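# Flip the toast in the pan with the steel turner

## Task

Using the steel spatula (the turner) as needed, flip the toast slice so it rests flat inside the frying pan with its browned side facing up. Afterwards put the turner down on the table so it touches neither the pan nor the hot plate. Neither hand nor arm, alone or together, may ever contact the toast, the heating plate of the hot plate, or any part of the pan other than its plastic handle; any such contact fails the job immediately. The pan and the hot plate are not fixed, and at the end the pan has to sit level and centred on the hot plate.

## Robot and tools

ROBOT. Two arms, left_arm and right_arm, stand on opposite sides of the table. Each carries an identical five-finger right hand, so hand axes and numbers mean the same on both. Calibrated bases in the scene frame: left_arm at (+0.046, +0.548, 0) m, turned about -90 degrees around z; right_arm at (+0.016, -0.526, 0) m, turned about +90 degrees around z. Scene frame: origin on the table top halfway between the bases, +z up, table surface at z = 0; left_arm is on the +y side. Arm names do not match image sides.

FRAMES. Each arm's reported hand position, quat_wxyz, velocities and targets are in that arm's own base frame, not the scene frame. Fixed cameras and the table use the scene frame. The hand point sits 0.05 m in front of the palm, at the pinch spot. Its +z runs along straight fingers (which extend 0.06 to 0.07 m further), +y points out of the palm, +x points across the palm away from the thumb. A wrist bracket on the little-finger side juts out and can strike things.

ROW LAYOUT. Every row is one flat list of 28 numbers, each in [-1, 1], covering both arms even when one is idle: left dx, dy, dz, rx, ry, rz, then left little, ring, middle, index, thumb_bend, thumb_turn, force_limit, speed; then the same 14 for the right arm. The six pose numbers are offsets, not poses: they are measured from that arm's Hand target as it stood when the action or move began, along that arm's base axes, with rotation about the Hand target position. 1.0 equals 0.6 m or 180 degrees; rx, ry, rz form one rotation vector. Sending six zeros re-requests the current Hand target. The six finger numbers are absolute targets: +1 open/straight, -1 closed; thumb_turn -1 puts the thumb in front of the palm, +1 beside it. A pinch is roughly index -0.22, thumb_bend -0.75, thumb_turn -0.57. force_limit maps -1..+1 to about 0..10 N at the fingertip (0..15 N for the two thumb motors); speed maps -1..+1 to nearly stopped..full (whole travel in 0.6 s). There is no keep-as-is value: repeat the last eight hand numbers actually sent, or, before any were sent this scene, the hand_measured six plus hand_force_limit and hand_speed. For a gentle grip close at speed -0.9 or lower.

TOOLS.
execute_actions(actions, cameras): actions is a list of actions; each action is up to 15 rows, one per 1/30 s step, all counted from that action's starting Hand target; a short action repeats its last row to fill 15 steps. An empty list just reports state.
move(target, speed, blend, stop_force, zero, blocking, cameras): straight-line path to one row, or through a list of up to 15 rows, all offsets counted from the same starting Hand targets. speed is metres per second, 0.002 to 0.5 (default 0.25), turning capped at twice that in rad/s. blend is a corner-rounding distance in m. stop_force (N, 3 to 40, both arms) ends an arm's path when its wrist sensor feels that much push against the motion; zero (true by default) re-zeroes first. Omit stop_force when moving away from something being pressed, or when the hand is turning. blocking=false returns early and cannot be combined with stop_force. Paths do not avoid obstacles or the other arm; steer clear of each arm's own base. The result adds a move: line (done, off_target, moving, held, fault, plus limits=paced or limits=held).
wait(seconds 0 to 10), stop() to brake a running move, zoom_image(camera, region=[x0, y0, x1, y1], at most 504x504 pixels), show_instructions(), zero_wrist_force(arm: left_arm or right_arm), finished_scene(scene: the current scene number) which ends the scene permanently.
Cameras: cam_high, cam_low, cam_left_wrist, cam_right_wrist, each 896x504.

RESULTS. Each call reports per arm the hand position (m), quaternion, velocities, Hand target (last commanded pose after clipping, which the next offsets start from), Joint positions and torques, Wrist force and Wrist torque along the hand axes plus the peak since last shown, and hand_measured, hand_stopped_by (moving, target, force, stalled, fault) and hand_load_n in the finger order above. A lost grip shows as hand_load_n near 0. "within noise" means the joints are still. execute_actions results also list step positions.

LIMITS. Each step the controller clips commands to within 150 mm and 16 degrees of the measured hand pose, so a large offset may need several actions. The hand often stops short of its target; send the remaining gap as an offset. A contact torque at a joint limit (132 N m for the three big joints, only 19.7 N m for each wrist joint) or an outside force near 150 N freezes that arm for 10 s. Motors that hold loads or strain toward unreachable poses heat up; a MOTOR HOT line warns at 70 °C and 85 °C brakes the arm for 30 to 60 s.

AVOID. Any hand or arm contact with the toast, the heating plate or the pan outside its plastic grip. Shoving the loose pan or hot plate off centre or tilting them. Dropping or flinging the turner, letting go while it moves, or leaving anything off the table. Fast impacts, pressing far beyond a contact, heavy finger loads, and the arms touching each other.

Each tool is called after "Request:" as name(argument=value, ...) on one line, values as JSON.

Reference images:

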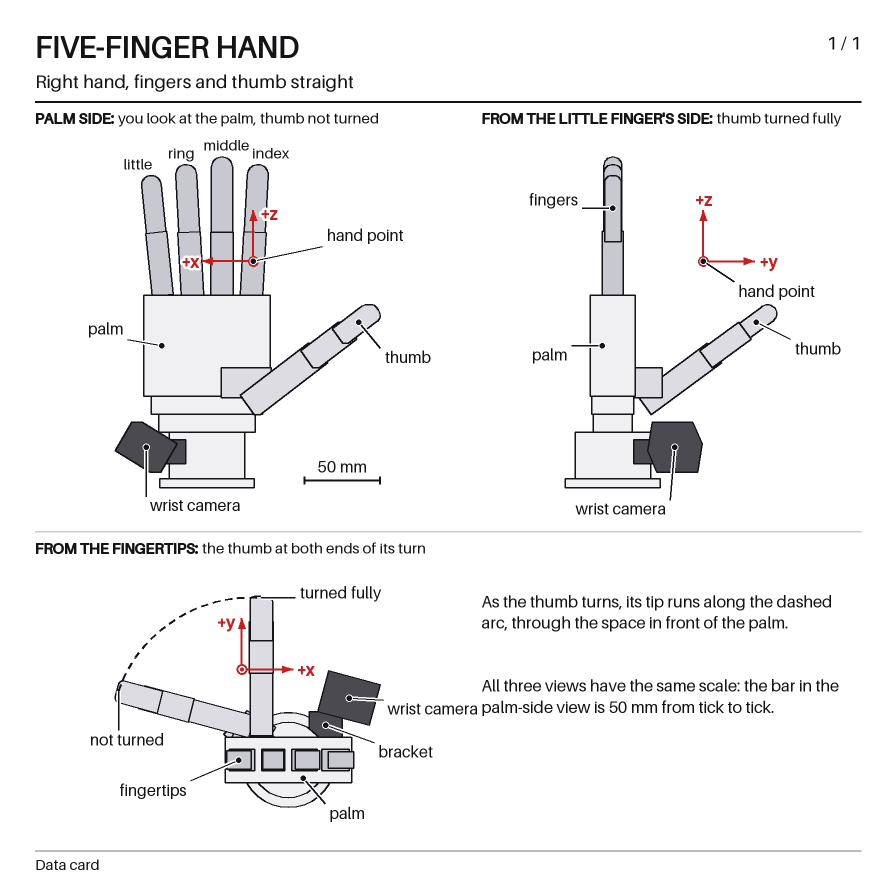

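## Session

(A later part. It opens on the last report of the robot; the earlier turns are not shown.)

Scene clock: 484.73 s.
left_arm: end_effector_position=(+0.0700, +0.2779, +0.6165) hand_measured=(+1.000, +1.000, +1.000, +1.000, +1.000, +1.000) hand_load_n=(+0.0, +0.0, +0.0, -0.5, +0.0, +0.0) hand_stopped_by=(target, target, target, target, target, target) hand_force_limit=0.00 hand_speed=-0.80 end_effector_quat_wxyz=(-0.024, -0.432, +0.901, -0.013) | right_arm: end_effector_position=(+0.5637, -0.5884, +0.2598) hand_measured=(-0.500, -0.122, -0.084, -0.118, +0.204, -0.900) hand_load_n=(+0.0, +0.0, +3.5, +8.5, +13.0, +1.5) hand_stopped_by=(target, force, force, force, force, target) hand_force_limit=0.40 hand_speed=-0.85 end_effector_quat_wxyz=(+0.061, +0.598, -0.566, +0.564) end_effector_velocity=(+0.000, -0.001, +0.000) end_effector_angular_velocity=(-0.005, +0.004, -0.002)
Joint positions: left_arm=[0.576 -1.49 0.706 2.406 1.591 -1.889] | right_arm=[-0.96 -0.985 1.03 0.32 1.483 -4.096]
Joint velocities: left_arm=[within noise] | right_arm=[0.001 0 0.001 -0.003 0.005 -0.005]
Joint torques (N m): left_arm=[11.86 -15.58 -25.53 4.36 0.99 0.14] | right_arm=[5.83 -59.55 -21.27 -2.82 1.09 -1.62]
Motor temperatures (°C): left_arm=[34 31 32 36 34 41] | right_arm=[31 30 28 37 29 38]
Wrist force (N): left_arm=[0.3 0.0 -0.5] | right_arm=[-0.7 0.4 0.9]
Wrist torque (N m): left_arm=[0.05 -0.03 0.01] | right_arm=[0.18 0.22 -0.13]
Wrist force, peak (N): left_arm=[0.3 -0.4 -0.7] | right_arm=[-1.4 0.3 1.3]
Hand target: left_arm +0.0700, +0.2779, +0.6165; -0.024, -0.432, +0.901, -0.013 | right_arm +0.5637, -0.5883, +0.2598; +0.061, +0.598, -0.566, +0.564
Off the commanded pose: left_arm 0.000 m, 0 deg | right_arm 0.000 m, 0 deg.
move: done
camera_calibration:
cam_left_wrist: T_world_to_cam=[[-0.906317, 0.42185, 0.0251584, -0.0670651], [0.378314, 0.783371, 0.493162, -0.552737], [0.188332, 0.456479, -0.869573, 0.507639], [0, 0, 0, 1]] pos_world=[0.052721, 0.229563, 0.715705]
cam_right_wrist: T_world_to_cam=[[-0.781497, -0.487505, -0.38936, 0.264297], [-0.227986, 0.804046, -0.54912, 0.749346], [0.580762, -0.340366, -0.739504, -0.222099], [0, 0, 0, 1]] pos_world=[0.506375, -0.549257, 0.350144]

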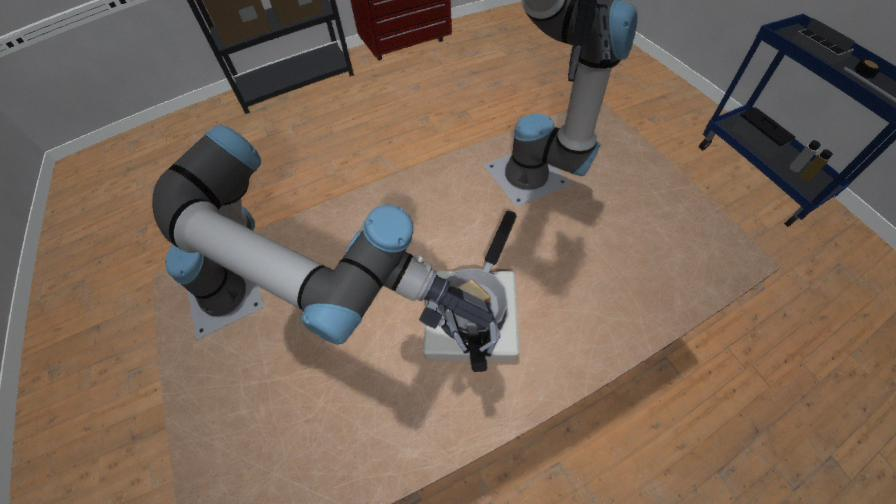

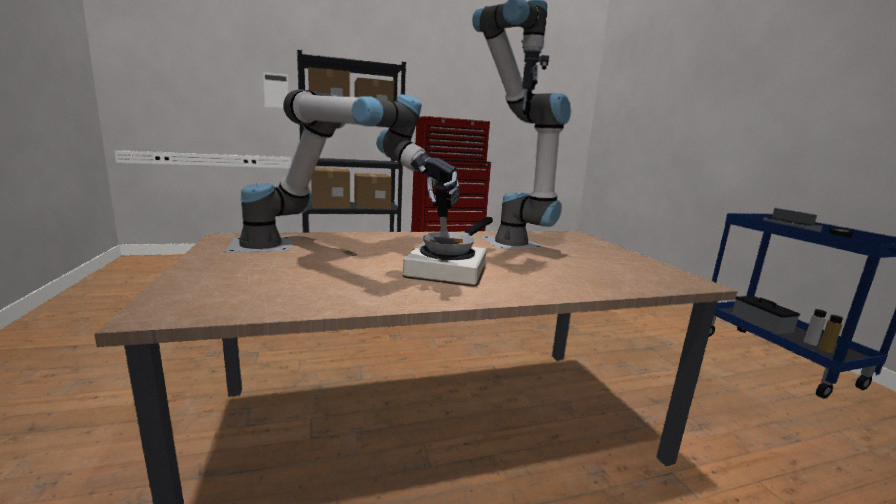

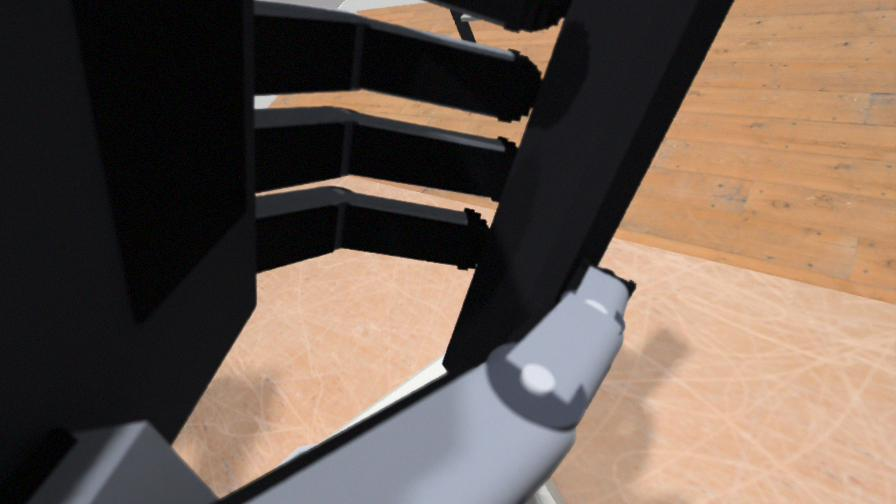

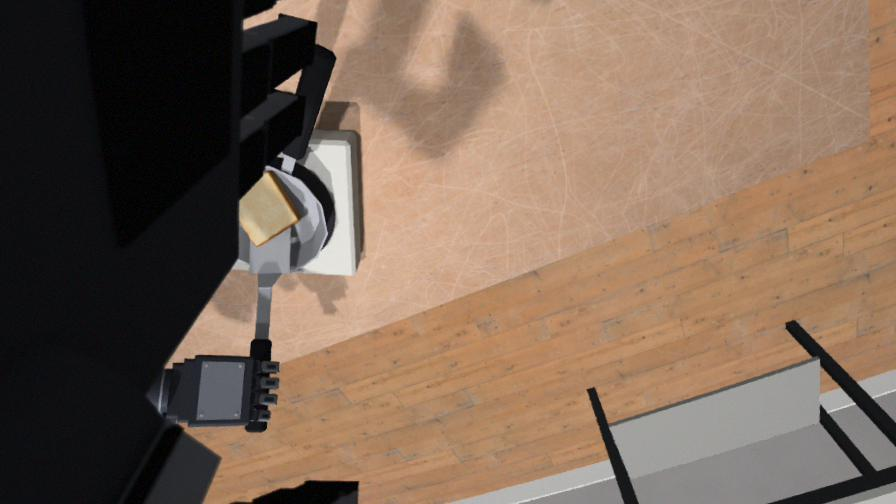

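Request:
move(target=[0,0,0,0,0,0,1,1,1,1,1,1,0,-0.8,0.0015,0.0037,-0.048,0.0515,-0.0211,0,-0.5,-0.5,-0.5,-0.5,-0.75,-0.9,0.4,-0.85], speed=0.04)

Request:
zoom_image(camera="cam_high", region=[430, 260, 510, 340])

Request:
zoom_image(camera="cam_right_wrist", region=[200, 140, 340, 280])

Request:
zoom_image(camera="cam_low", region=[410, 200, 490, 270])

Scene clock: 489.20 s.
left_arm: end_effector_position=(+0.0700, +0.2779, +0.6165) hand_measured=(+1.000, +1.000, +1.000, +1.000, +1.000, +1.000) hand_load_n=(+0.0, +0.0, +0.0, +0.0, +0.0, +0.0) hand_stopped_by=(target, target, target, target, target, target) hand_force_limit=0.00 hand_speed=-0.80 end_effector_quat_wxyz=(-0.024, -0.432, +0.901, -0.013) | right_arm: end_effector_position=(+0.5646, -0.5861, +0.2309) hand_measured=(-0.500, -0.122, -0.084, -0.118, +0.204, -0.900) hand_load_n=(+0.0, +0.0, +3.0, +8.5, +12.5, +1.5) hand_stopped_by=(target, force, force, force, force, target) hand_force_limit=0.40 hand_speed=-0.85 end_effector_quat_wxyz=(-0.006, +0.582, -0.611, +0.536) end_effector_velocity=(-0.001, -0.001, +0.001) end_effector_angular_velocity=(-0.005, +0.004, -0.002)
Joint positions: left_arm=[0.576 -1.49 0.706 2.406 1.591 -1.889] | right_arm=[-0.994 -0.937 0.985 0.398 1.394 -3.975]
Joint velocities: left_arm=[within noise] | right_arm=[0 -0.001 0 -0.001 0.005 -0.005]
Joint torques (N m): left_arm=[11.86 -16.48 -24.34 4.18 0.75 0.24] | right_arm=[2.4 -60.66 -27.44 -1.93 1 -1.49]
Motor temperatures (°C): left_arm=[34 31 32 36 34 41] | right_arm=[31 30 28 37 29 38]
Wrist force (N): left_arm=[0.1 -0.2 -0.5] | right_arm=[-1.0 0.7 1.2]
Wrist torque (N m): left_arm=[0.00 0.00 -0.01] | right_arm=[0.17 0.24 -0.15]
Wrist force, peak (N): left_arm=[0.6 0.1 -0.6] | right_arm=[-1.0 1.0 1.4]
Hand target: left_arm +0.0700, +0.2779, +0.6165; -0.024, -0.432, +0.901, -0.013 | right_arm +0.5646, -0.5861, +0.2310; -0.006, +0.582, -0.611, +0.536
Off the commanded pose: left_arm 0.000 m, 0 deg | right_arm 0.000 m, 0 deg.
move: done
camera_calibration:
cam_left_wrist: T_world_to_cam=[[-0.906317, 0.42185, 0.0251585, -0.0670651], [0.378314, 0.783371, 0.493162, -0.552737], [0.188332, 0.456479, -0.869573, 0.507639], [0, 0, 0, 1]] pos_world=[0.052721, 0.229563, 0.715705]
cam_right_wrist: T_world_to_cam=[[-0.751494, -0.414261, -0.513464, 0.309535], [-0.195581, 0.883184, -0.426302, 0.731614], [0.630083, -0.21994, -0.744729, -0.199241], [0, 0, 0, 1]] pos_world=[0.501242, -0.561743, 0.322443]

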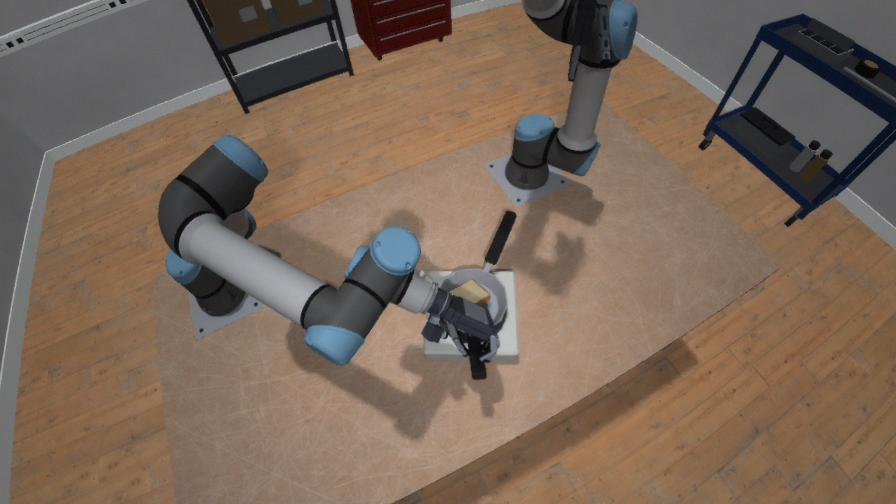

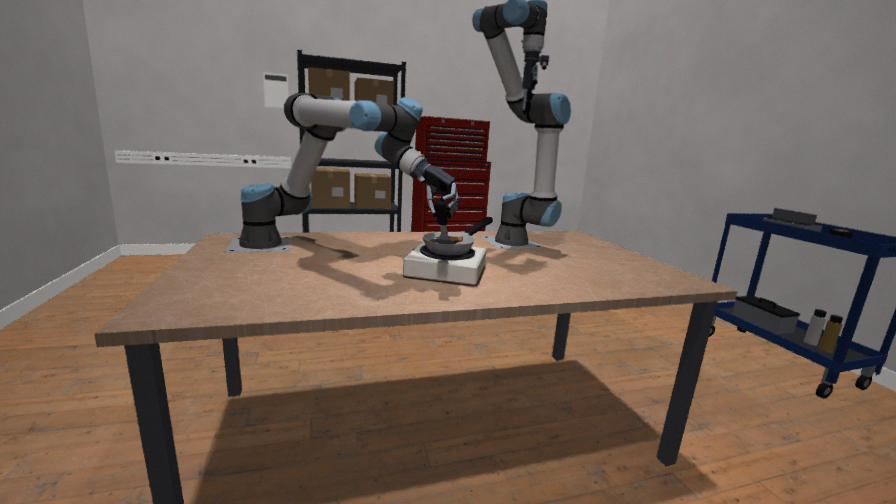

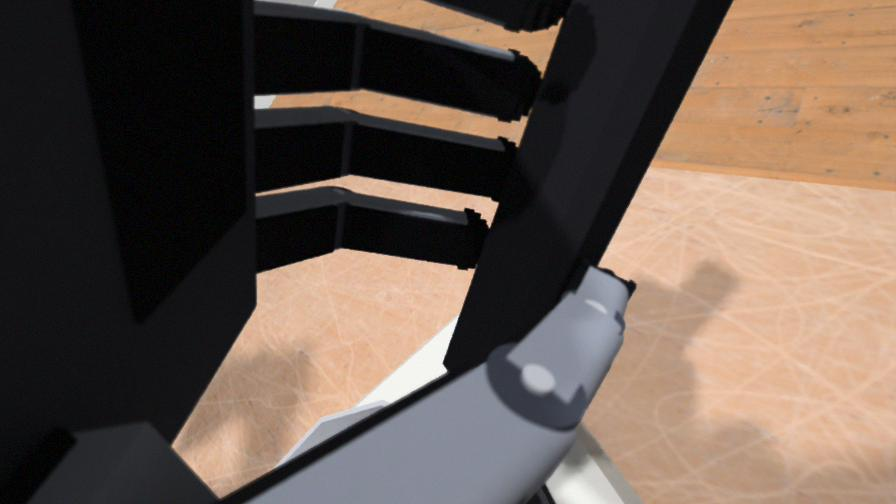

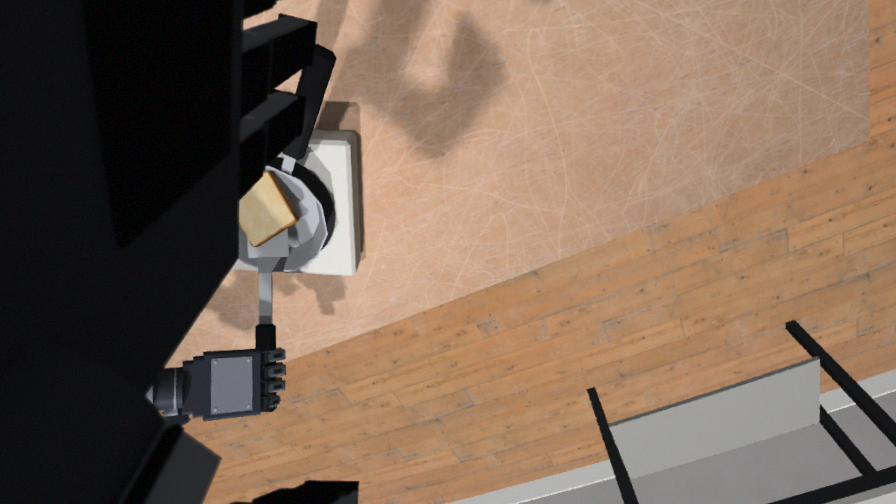

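Scaled by 6.300 from the camera's 896x504 image, which has a finer 1280x720 frame.

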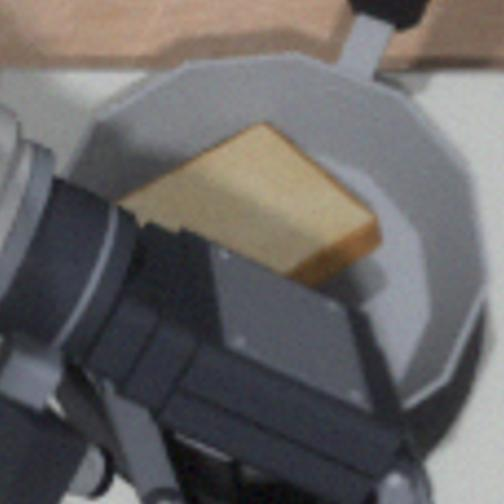

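Scaled by 3.600 from the camera's 896x504 image, which has a finer 1280x720 frame.

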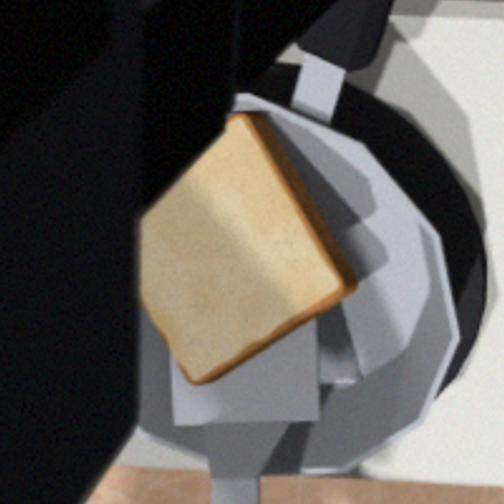

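Scaled by 6.300 from the camera's 896x504 image, which has a finer 1280x720 frame.

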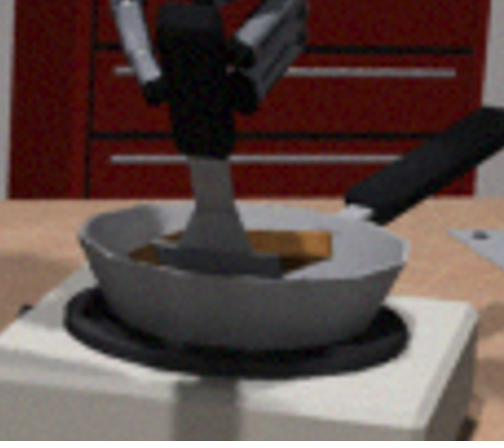

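Request:
move(target=[0,0,0,0,0,0,1,1,1,1,1,1,0,-0.8,0.0126,0.0309,0,0,0,0,-0.5,-0.5,-0.5,-0.5,-0.75,-0.9,0.4,-0.85], speed=0.03)

Request:
zoom_image(camera="cam_high", region=[430, 260, 510, 340])

Request:
zoom_image(camera="cam_right_wrist", region=[200, 140, 340, 280])

Request:
zoom_image(camera="cam_low", region=[410, 200, 490, 270])

Scene clock: 507.40 s.
left_arm: end_effector_position=(+0.0700, +0.2779, +0.6165) hand_measured=(+1.000, +1.000, +1.000, +1.000, +1.000, +1.000) hand_load_n=(+0.0, +0.0, +0.0, +0.0, +0.0, +0.0) hand_stopped_by=(target, target, target, target, target, target) hand_force_limit=0.00 hand_speed=-0.80 end_effector_quat_wxyz=(-0.024, -0.432, +0.901, -0.013) | right_arm: end_effector_position=(+0.5723, -0.5674, +0.2310) hand_measured=(-0.500, -0.122, -0.084, -0.118, +0.204, -0.900) hand_load_n=(+0.0, +0.0, +3.0, +8.5, +13.0, +1.5) hand_stopped_by=(target, force, force, force, force, target) hand_force_limit=0.40 hand_speed=-0.85 end_effector_quat_wxyz=(-0.006, +0.582, -0.611, +0.536)
Joint positions: left_arm=[0.576 -1.49 0.706 2.406 1.591 -1.889] | right_arm=[-0.966 -0.959 1.02 0.382 1.42 -3.963]
Joint velocities: within noise
Joint torques (N m): left_arm=[12.41 -15.97 -25.88 4.22 0.81 0.26] | right_arm=[-9.72 -47.59 -37.41 -0.68 -1.1 0.54]
Motor temperatures (°C): left_arm=[34 31 32 36 34 41] | right_arm=[31 30 28 37 29 38]
Wrist force (N): left_arm=[0.3 -0.3 -0.2] | right_arm=[-1.3 0.8 1.4]
Wrist torque (N m): left_arm=[-0.03 -0.04 0.00] | right_arm=[0.16 0.23 -0.13]
Wrist force, peak (N): left_arm=[0.5 -0.6 -0.3] | right_arm=[-1.4 0.7 1.5]
Hand target: left_arm +0.0700, +0.2779, +0.6165; -0.024, -0.432, +0.901, -0.013 | right_arm +0.5722, -0.5676, +0.2310; -0.006, +0.582, -0.611, +0.536
Off the commanded pose: left_arm 0.000 m, 0 deg | right_arm 0.000 m, 0 deg.
move: done
camera_calibration:
cam_left_wrist: T_world_to_cam=[[-0.906317, 0.42185, 0.0251584, -0.0670651], [0.378314, 0.783371, 0.493162, -0.552737], [0.188332, 0.456479, -0.869573, 0.507639], [0, 0, 0, 1]] pos_world=[0.052721, 0.229563, 0.715705]
cam_right_wrist: T_world_to_cam=[[-0.751582, -0.414517, -0.513127, 0.322885], [-0.195654, 0.882971, -0.42671, 0.716619], [0.629955, -0.220312, -0.744727, -0.200041], [0, 0, 0, 1]] pos_world=[0.508901, -0.542984, 0.322494]

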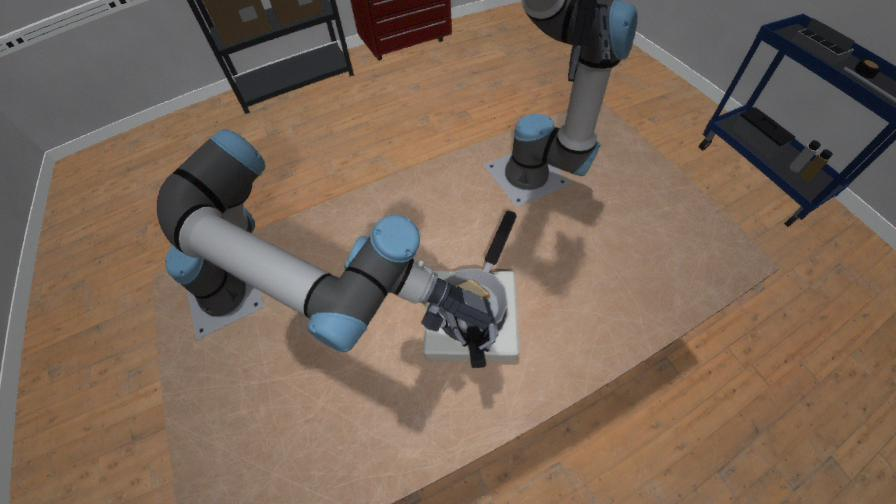

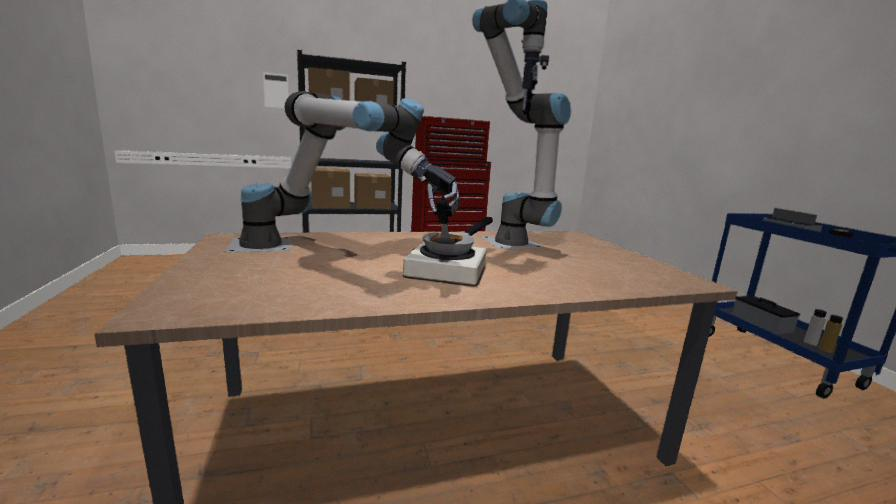

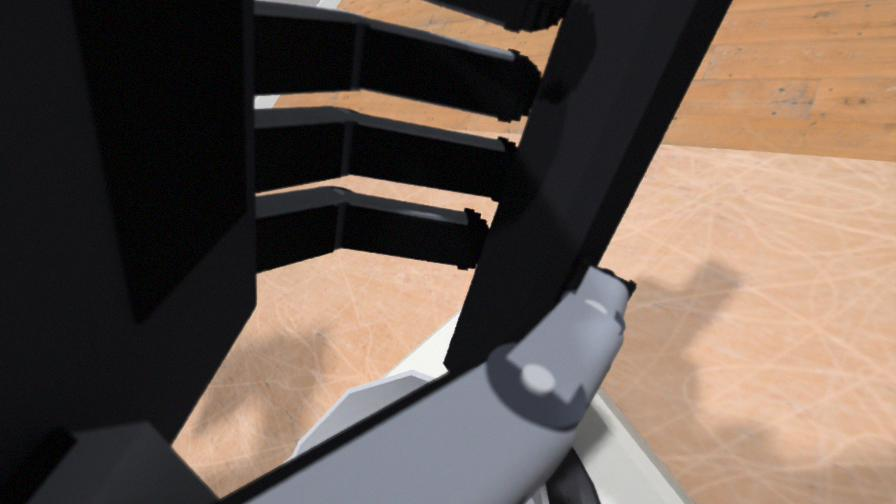

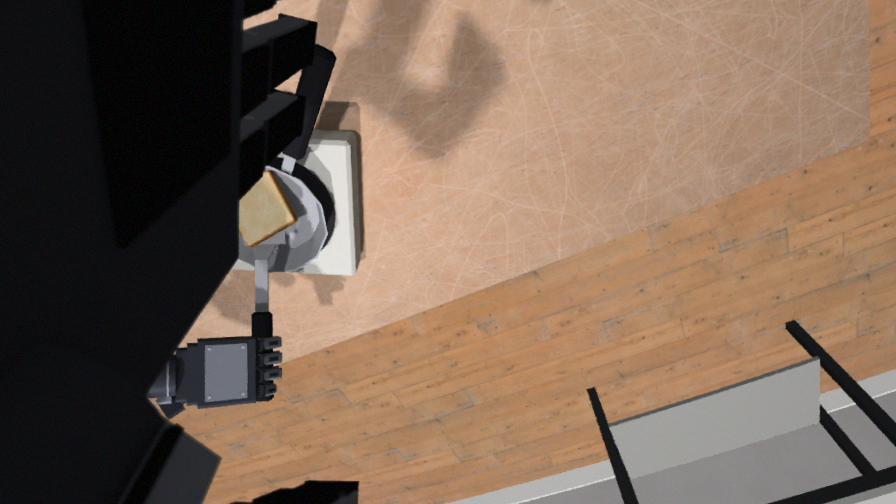

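Scaled by 6.300 from the camera's 896x504 image, which has a finer 1280x720 frame.

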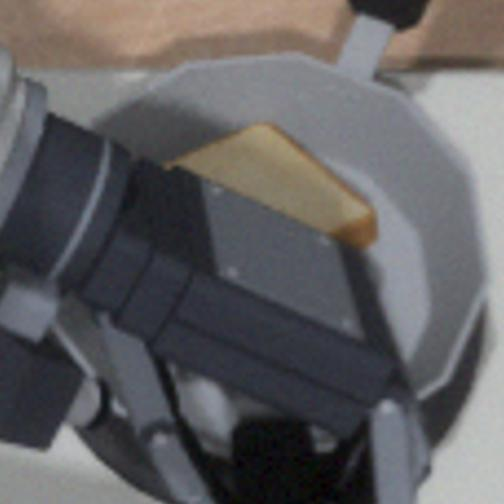

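Scaled by 3.600 from the camera's 896x504 image, which has a finer 1280x720 frame.

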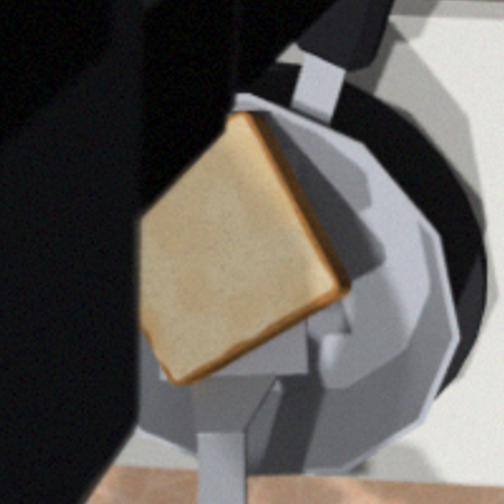

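Scaled by 6.300 from the camera's 896x504 image, which has a finer 1280x720 frame.

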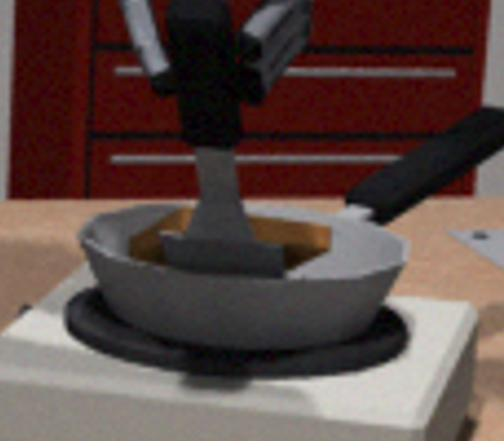

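Request:
move(target=[[0,0,0,0,0,0,1,1,1,1,1,1,0,-0.8,0.0128,0.0312,0.0423,-0.0386,0.0158,0,-0.5,-0.5,-0.5,-0.5,-0.75,-0.9,0.4,-0.85],[0,0,0,0,0,0,1,1,1,1,1,1,0,-0.8,0.0263,0.0642,0.0745,-0.0746,0.0305,0,-0.5,-0.5,-0.5,-0.5,-0.75,-0.9,0.4,-0.85],[0,0,0,0,0,0,1,1,1,1,1,1,0,-0.8,0.0412,0.1006,0.1022,-0.1106,0.0453,0,-0.5,-0.5,-0.5,-0.5,-0.75,-0.9,0.4,-0.85],[0,0,0,0,0,0,1,1,1,1,1,1,0,-0.8,0.0572,0.1397,0.1248,-0.1466,0.06,0,-0.5,-0.5,-0.5,-0.5,-0.75,-0.9,0.4,-0.85]], speed=0.07, blend=0.004)

Request:
zoom_image(camera="cam_high", region=[430, 260, 510, 340])

Request:
zoom_image(camera="cam_right_wrist", region=[200, 140, 340, 280])

Request:
zoom_image(camera="cam_low", region=[410, 200, 490, 270])

Scene clock: 516.80 s.
left_arm: end_effector_position=(+0.0700, +0.2779, +0.6165) hand_measured=(+1.000, +1.000, +1.000, +1.000, +1.000, +1.000) hand_load_n=(+0.0, +0.0, +0.0, +0.0, +0.0, +0.0) hand_stopped_by=(target, target, target, target, target, target) hand_force_limit=0.00 hand_speed=-0.80 end_effector_quat_wxyz=(-0.024, -0.432, +0.901, -0.013) | right_arm: end_effector_position=(+0.6066, -0.4836, +0.3059) hand_measured=(-0.500, -0.120, -0.084, -0.118, +0.204, -0.900) hand_load_n=(+0.0, +1.0, +2.0, +8.5, +12.5, +2.0) hand_stopped_by=(target, force, force, force, force, target) hand_force_limit=0.40 hand_speed=-0.85 end_effector_quat_wxyz=(+0.184, +0.615, -0.471, +0.605) end_effector_velocity=(+0.000, -0.001, +0.000) end_effector_angular_velocity=(+0.005, -0.003, +0.000)
Joint positions: left_arm=[0.576 -1.49 0.706 2.406 1.591 -1.889] | right_arm=[-0.719 -1.116 1.222 0.101 1.795 -4.308]
Joint velocities: left_arm=[within noise] | right_arm=[-0.003 0 -0.003 0.006 -0.004 0.006]
Joint torques (N m): left_arm=[11.21 -17.36 -25.77 4.37 0.79 0.01] | right_arm=[-8.4 -42.6 -39.19 0.48 -1.08 1.79]
Motor temperatures (°C): left_arm=[34 31 32 36 34 41] | right_arm=[31 30 28 37 29 38]
Wrist force (N): left_arm=[0.6 -0.3 -0.3] | right_arm=[-1.8 0.7 1.0]
Wrist torque (N m): left_arm=[-0.01 -0.08 0.01] | right_arm=[0.23 0.22 -0.15]
Wrist force, peak (N): left_arm=[0.5 -0.1 -0.8] | right_arm=[-2.1 0.6 1.5]
Hand target: left_arm +0.0700, +0.2779, +0.6165; -0.024, -0.432, +0.901, -0.013 | right_arm +0.6065, -0.4837, +0.3059; +0.184, +0.615, -0.471, +0.605
Off the commanded pose: left_arm 0.000 m, 0 deg | right_arm 0.000 m, 0 deg.
move: done
camera_calibration:
cam_left_wrist: T_world_to_cam=[[-0.906317, 0.42185, 0.0251583, -0.0670649], [0.378314, 0.783371, 0.493162, -0.552737], [0.188332, 0.456479, -0.869573, 0.507639], [0, 0, 0, 1]] pos_world=[0.052721, 0.229563, 0.715705]
cam_right_wrist: T_world_to_cam=[[-0.813585, -0.566335, -0.131697, 0.269309], [-0.307097, 0.610867, -0.729749, 0.710035], [0.493732, -0.553269, -0.670912, -0.248379], [0, 0, 0, 1]] pos_world=[0.559788, -0.418639, 0.386974]

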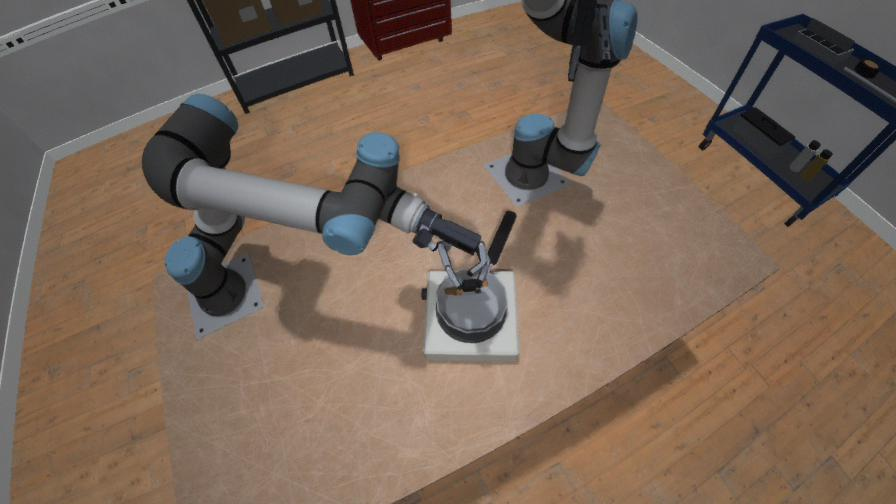

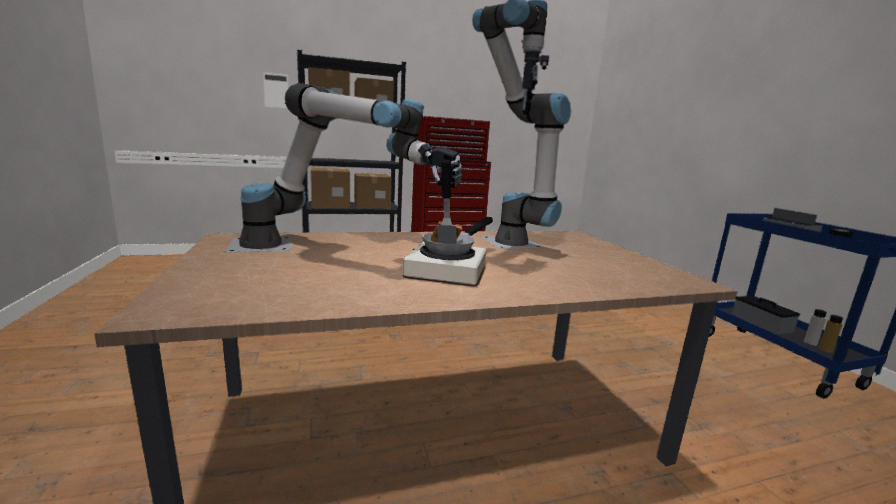

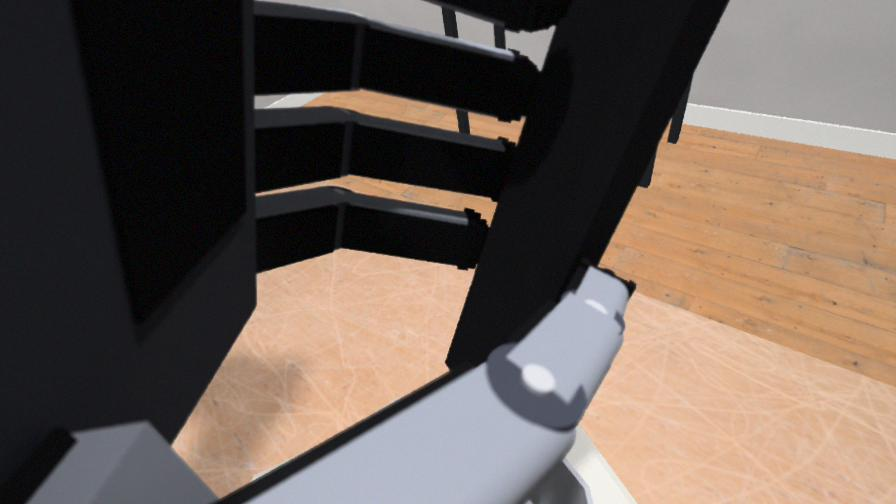

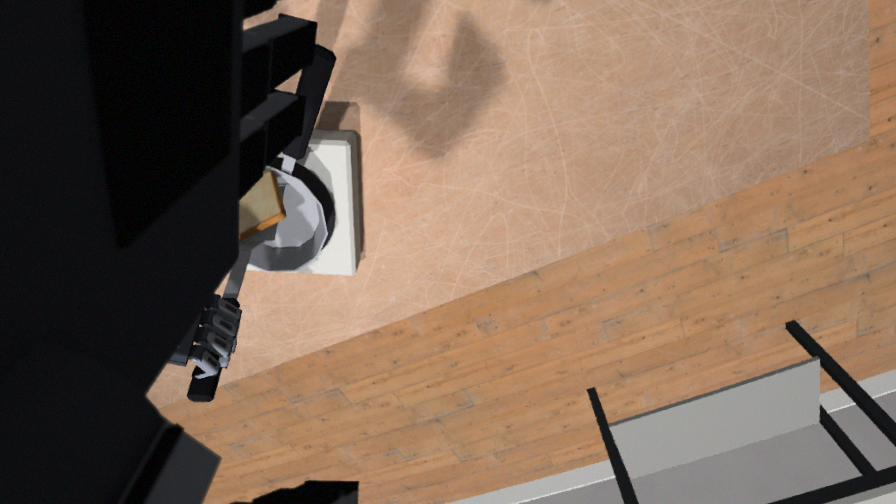

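Scaled by 6.300 from the camera's 896x504 image, which has a finer 1280x720 frame.

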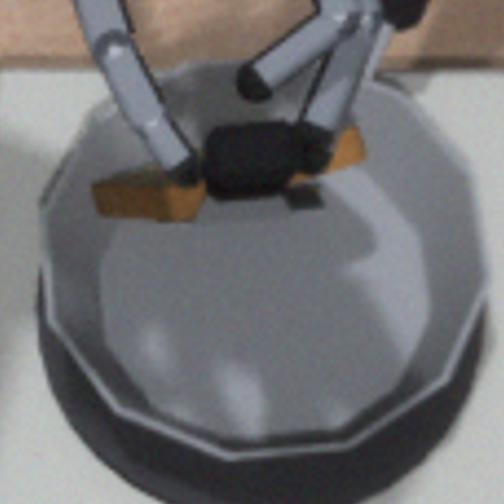

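Scaled by 3.600 from the camera's 896x504 image, which has a finer 1280x720 frame.

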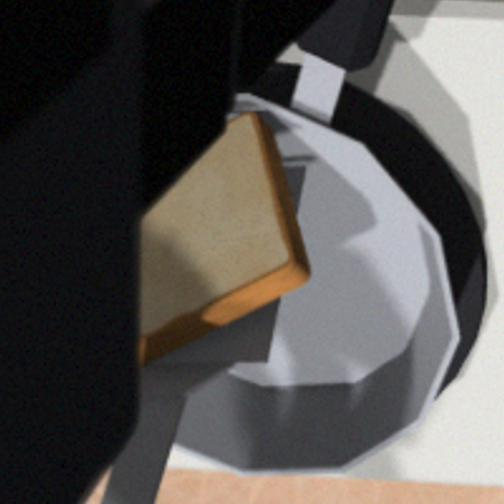

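Scaled by 6.300 from the camera's 896x504 image, which has a finer 1280x720 frame.

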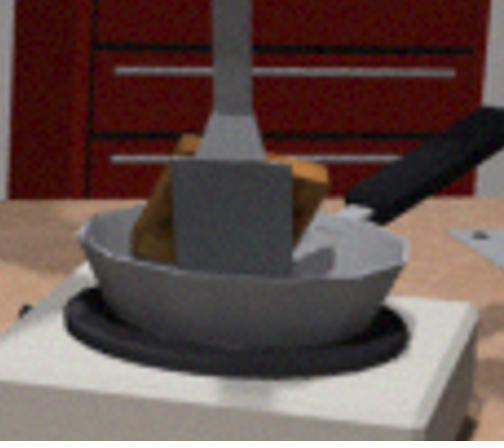

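Request:
move(target=[[0,0,0,0,0,0,1,1,1,1,1,1,0,-0.8,0.0171,0.0417,0.0173,-0.036,0.0147,0,-0.5,-0.5,-0.5,-0.5,-0.75,-0.9,0.4,-0.85],[0,0,0,0,0,0,1,1,1,1,1,1,0,-0.8,0.0373,0.0911,0.0303,-0.0771,0.0316,0,-0.5,-0.5,-0.5,-0.5,-0.75,-0.9,0.4,-0.85],[0,0,0,0,0,0,1,1,1,1,1,1,0,-0.8,0.0553,0.1352,0.0355,-0.1132,0.0463,0,-0.5,-0.5,-0.5,-0.5,-0.75,-0.9,0.4,-0.85]], speed=0.07, blend=0.004)

Request:
zoom_image(camera="cam_high", region=[430, 260, 510, 340])

Request:
zoom_image(camera="cam_right_wrist", region=[200, 140, 340, 280])

Request:
zoom_image(camera="cam_low", region=[410, 200, 490, 270])

Scene clock: 522.00 s.
left_arm: end_effector_position=(+0.0700, +0.2779, +0.6165) hand_measured=(+1.000, +1.000, +1.000, +1.000, +1.000, +1.000) hand_load_n=(+0.0, +0.0, +0.0, +0.0, +0.0, +0.0) hand_stopped_by=(target, target, target, target, target, target) hand_force_limit=0.00 hand_speed=-0.80 end_effector_quat_wxyz=(-0.024, -0.432, +0.901, -0.013) | right_arm: end_effector_position=(+0.6397, -0.4025, +0.3271) hand_measured=(-0.500, -0.120, -0.084, -0.118, +0.204, -0.900) hand_load_n=(+0.0, +1.5, +2.5, +8.0, +12.5, +2.0) hand_stopped_by=(target, force, force, force, force, target) hand_force_limit=0.40 hand_speed=-0.85 end_effector_quat_wxyz=(+0.323, +0.615, -0.342, +0.632)
Joint positions: left_arm=[0.576 -1.49 0.706 2.406 1.591 -1.889] | right_arm=[-0.521 -1.148 1.386 -0.248 2.029 -4.682]
Joint velocities: within noise
Joint torques (N m): left_arm=[11.69 -16.02 -25.82 4.08 0.81 -0.03] | right_arm=[-7.99 -41.71 -39.27 0.18 -1.28 1.68]
Motor temperatures (°C): left_arm=[34 31 32 36 34 41] | right_arm=[31 30 28 37 29 38]
Wrist force (N): left_arm=[0.3 -0.3 -0.6] | right_arm=[-1.8 0.2 0.6]
Wrist torque (N m): left_arm=[0.02 -0.02 0.00] | right_arm=[0.24 0.21 -0.22]
Wrist force, peak (N): left_arm=[0.2 -0.2 -0.9] | right_arm=[-2.3 0.2 1.4]
Hand target: left_arm +0.0700, +0.2779, +0.6165; -0.024, -0.432, +0.901, -0.013 | right_arm +0.6397, -0.4026, +0.3272; +0.323, +0.615, -0.342, +0.632
Off the commanded pose: left_arm 0.000 m, 0 deg | right_arm 0.000 m, 0 deg.
move: done
camera_calibration:
cam_left_wrist: T_world_to_cam=[[-0.906317, 0.42185, 0.0251584, -0.0670651], [0.378314, 0.783371, 0.493162, -0.552737], [0.188332, 0.456479, -0.869573, 0.507639], [0, 0, 0, 1]] pos_world=[0.052721, 0.229563, 0.715705]
cam_right_wrist: T_world_to_cam=[[-0.809316, -0.555891, 0.189716, 0.241343], [-0.423027, 0.32755, -0.844843, 0.683939], [0.407498, -0.764, -0.500249, -0.291117], [0, 0, 0, 1]] pos_world=[0.603277, -0.312277, 0.386403]

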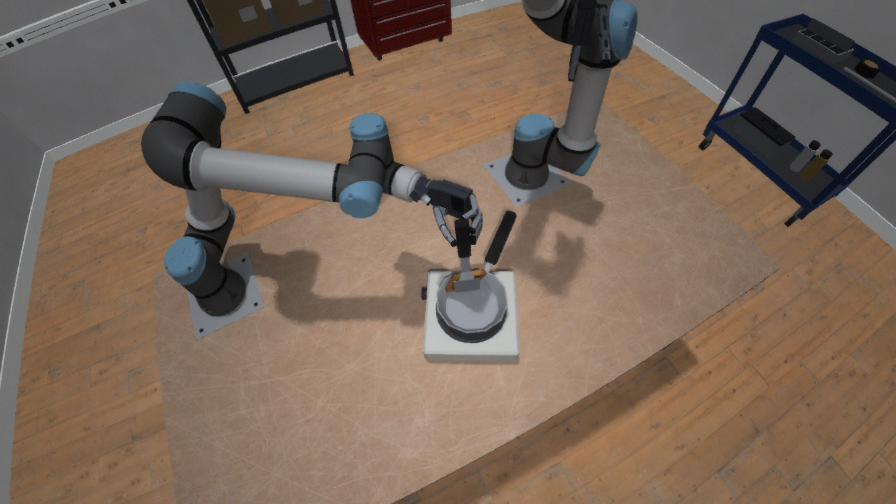

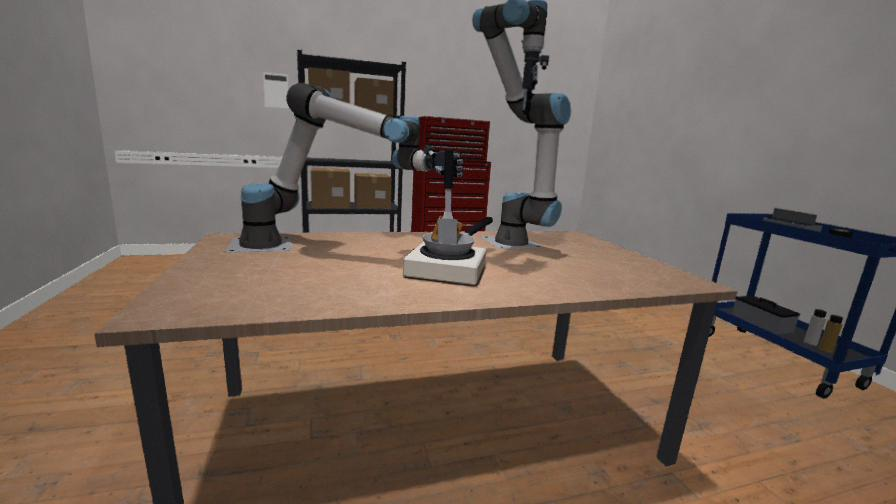

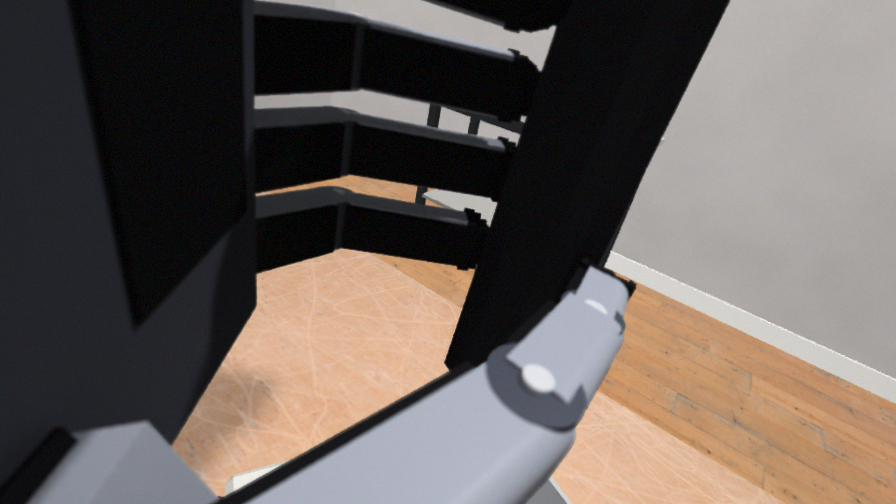

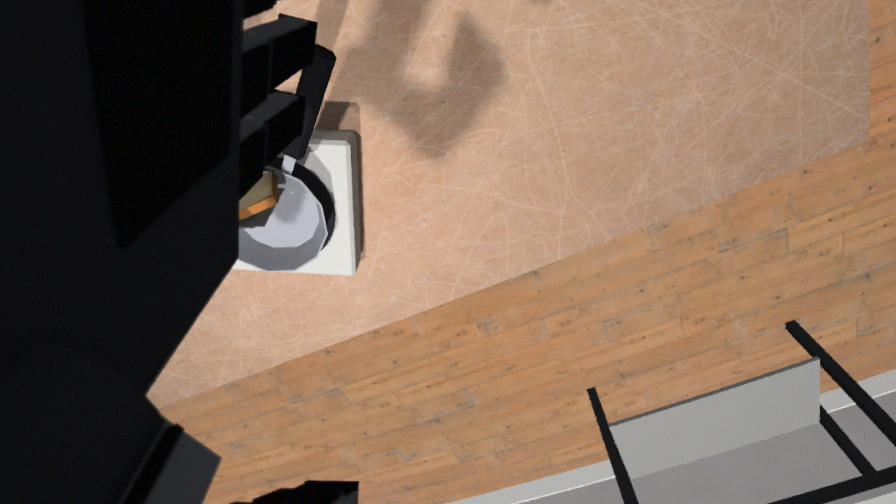

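Scaled by 6.300 from the camera's 896x504 image, which has a finer 1280x720 frame.

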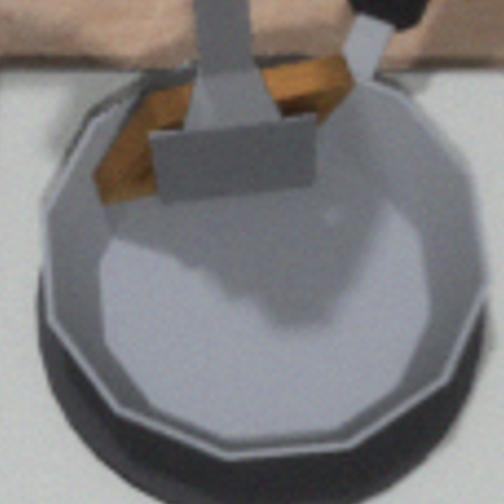

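Scaled by 3.600 from the camera's 896x504 image, which has a finer 1280x720 frame.

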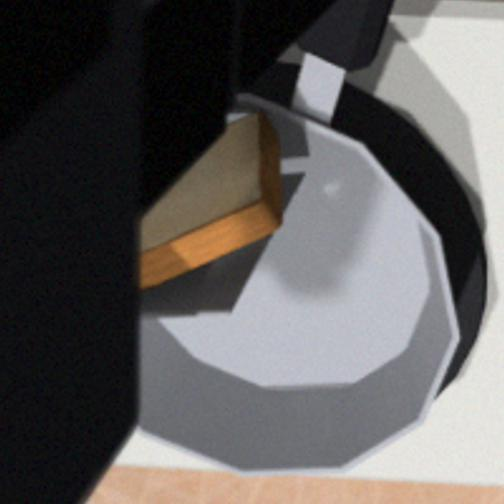

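Scaled by 6.300 from the camera's 896x504 image, which has a finer 1280x720 frame.

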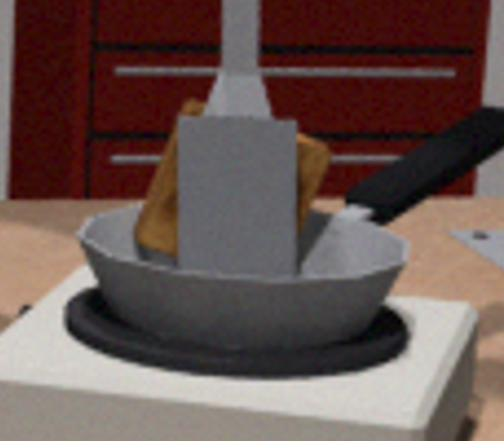

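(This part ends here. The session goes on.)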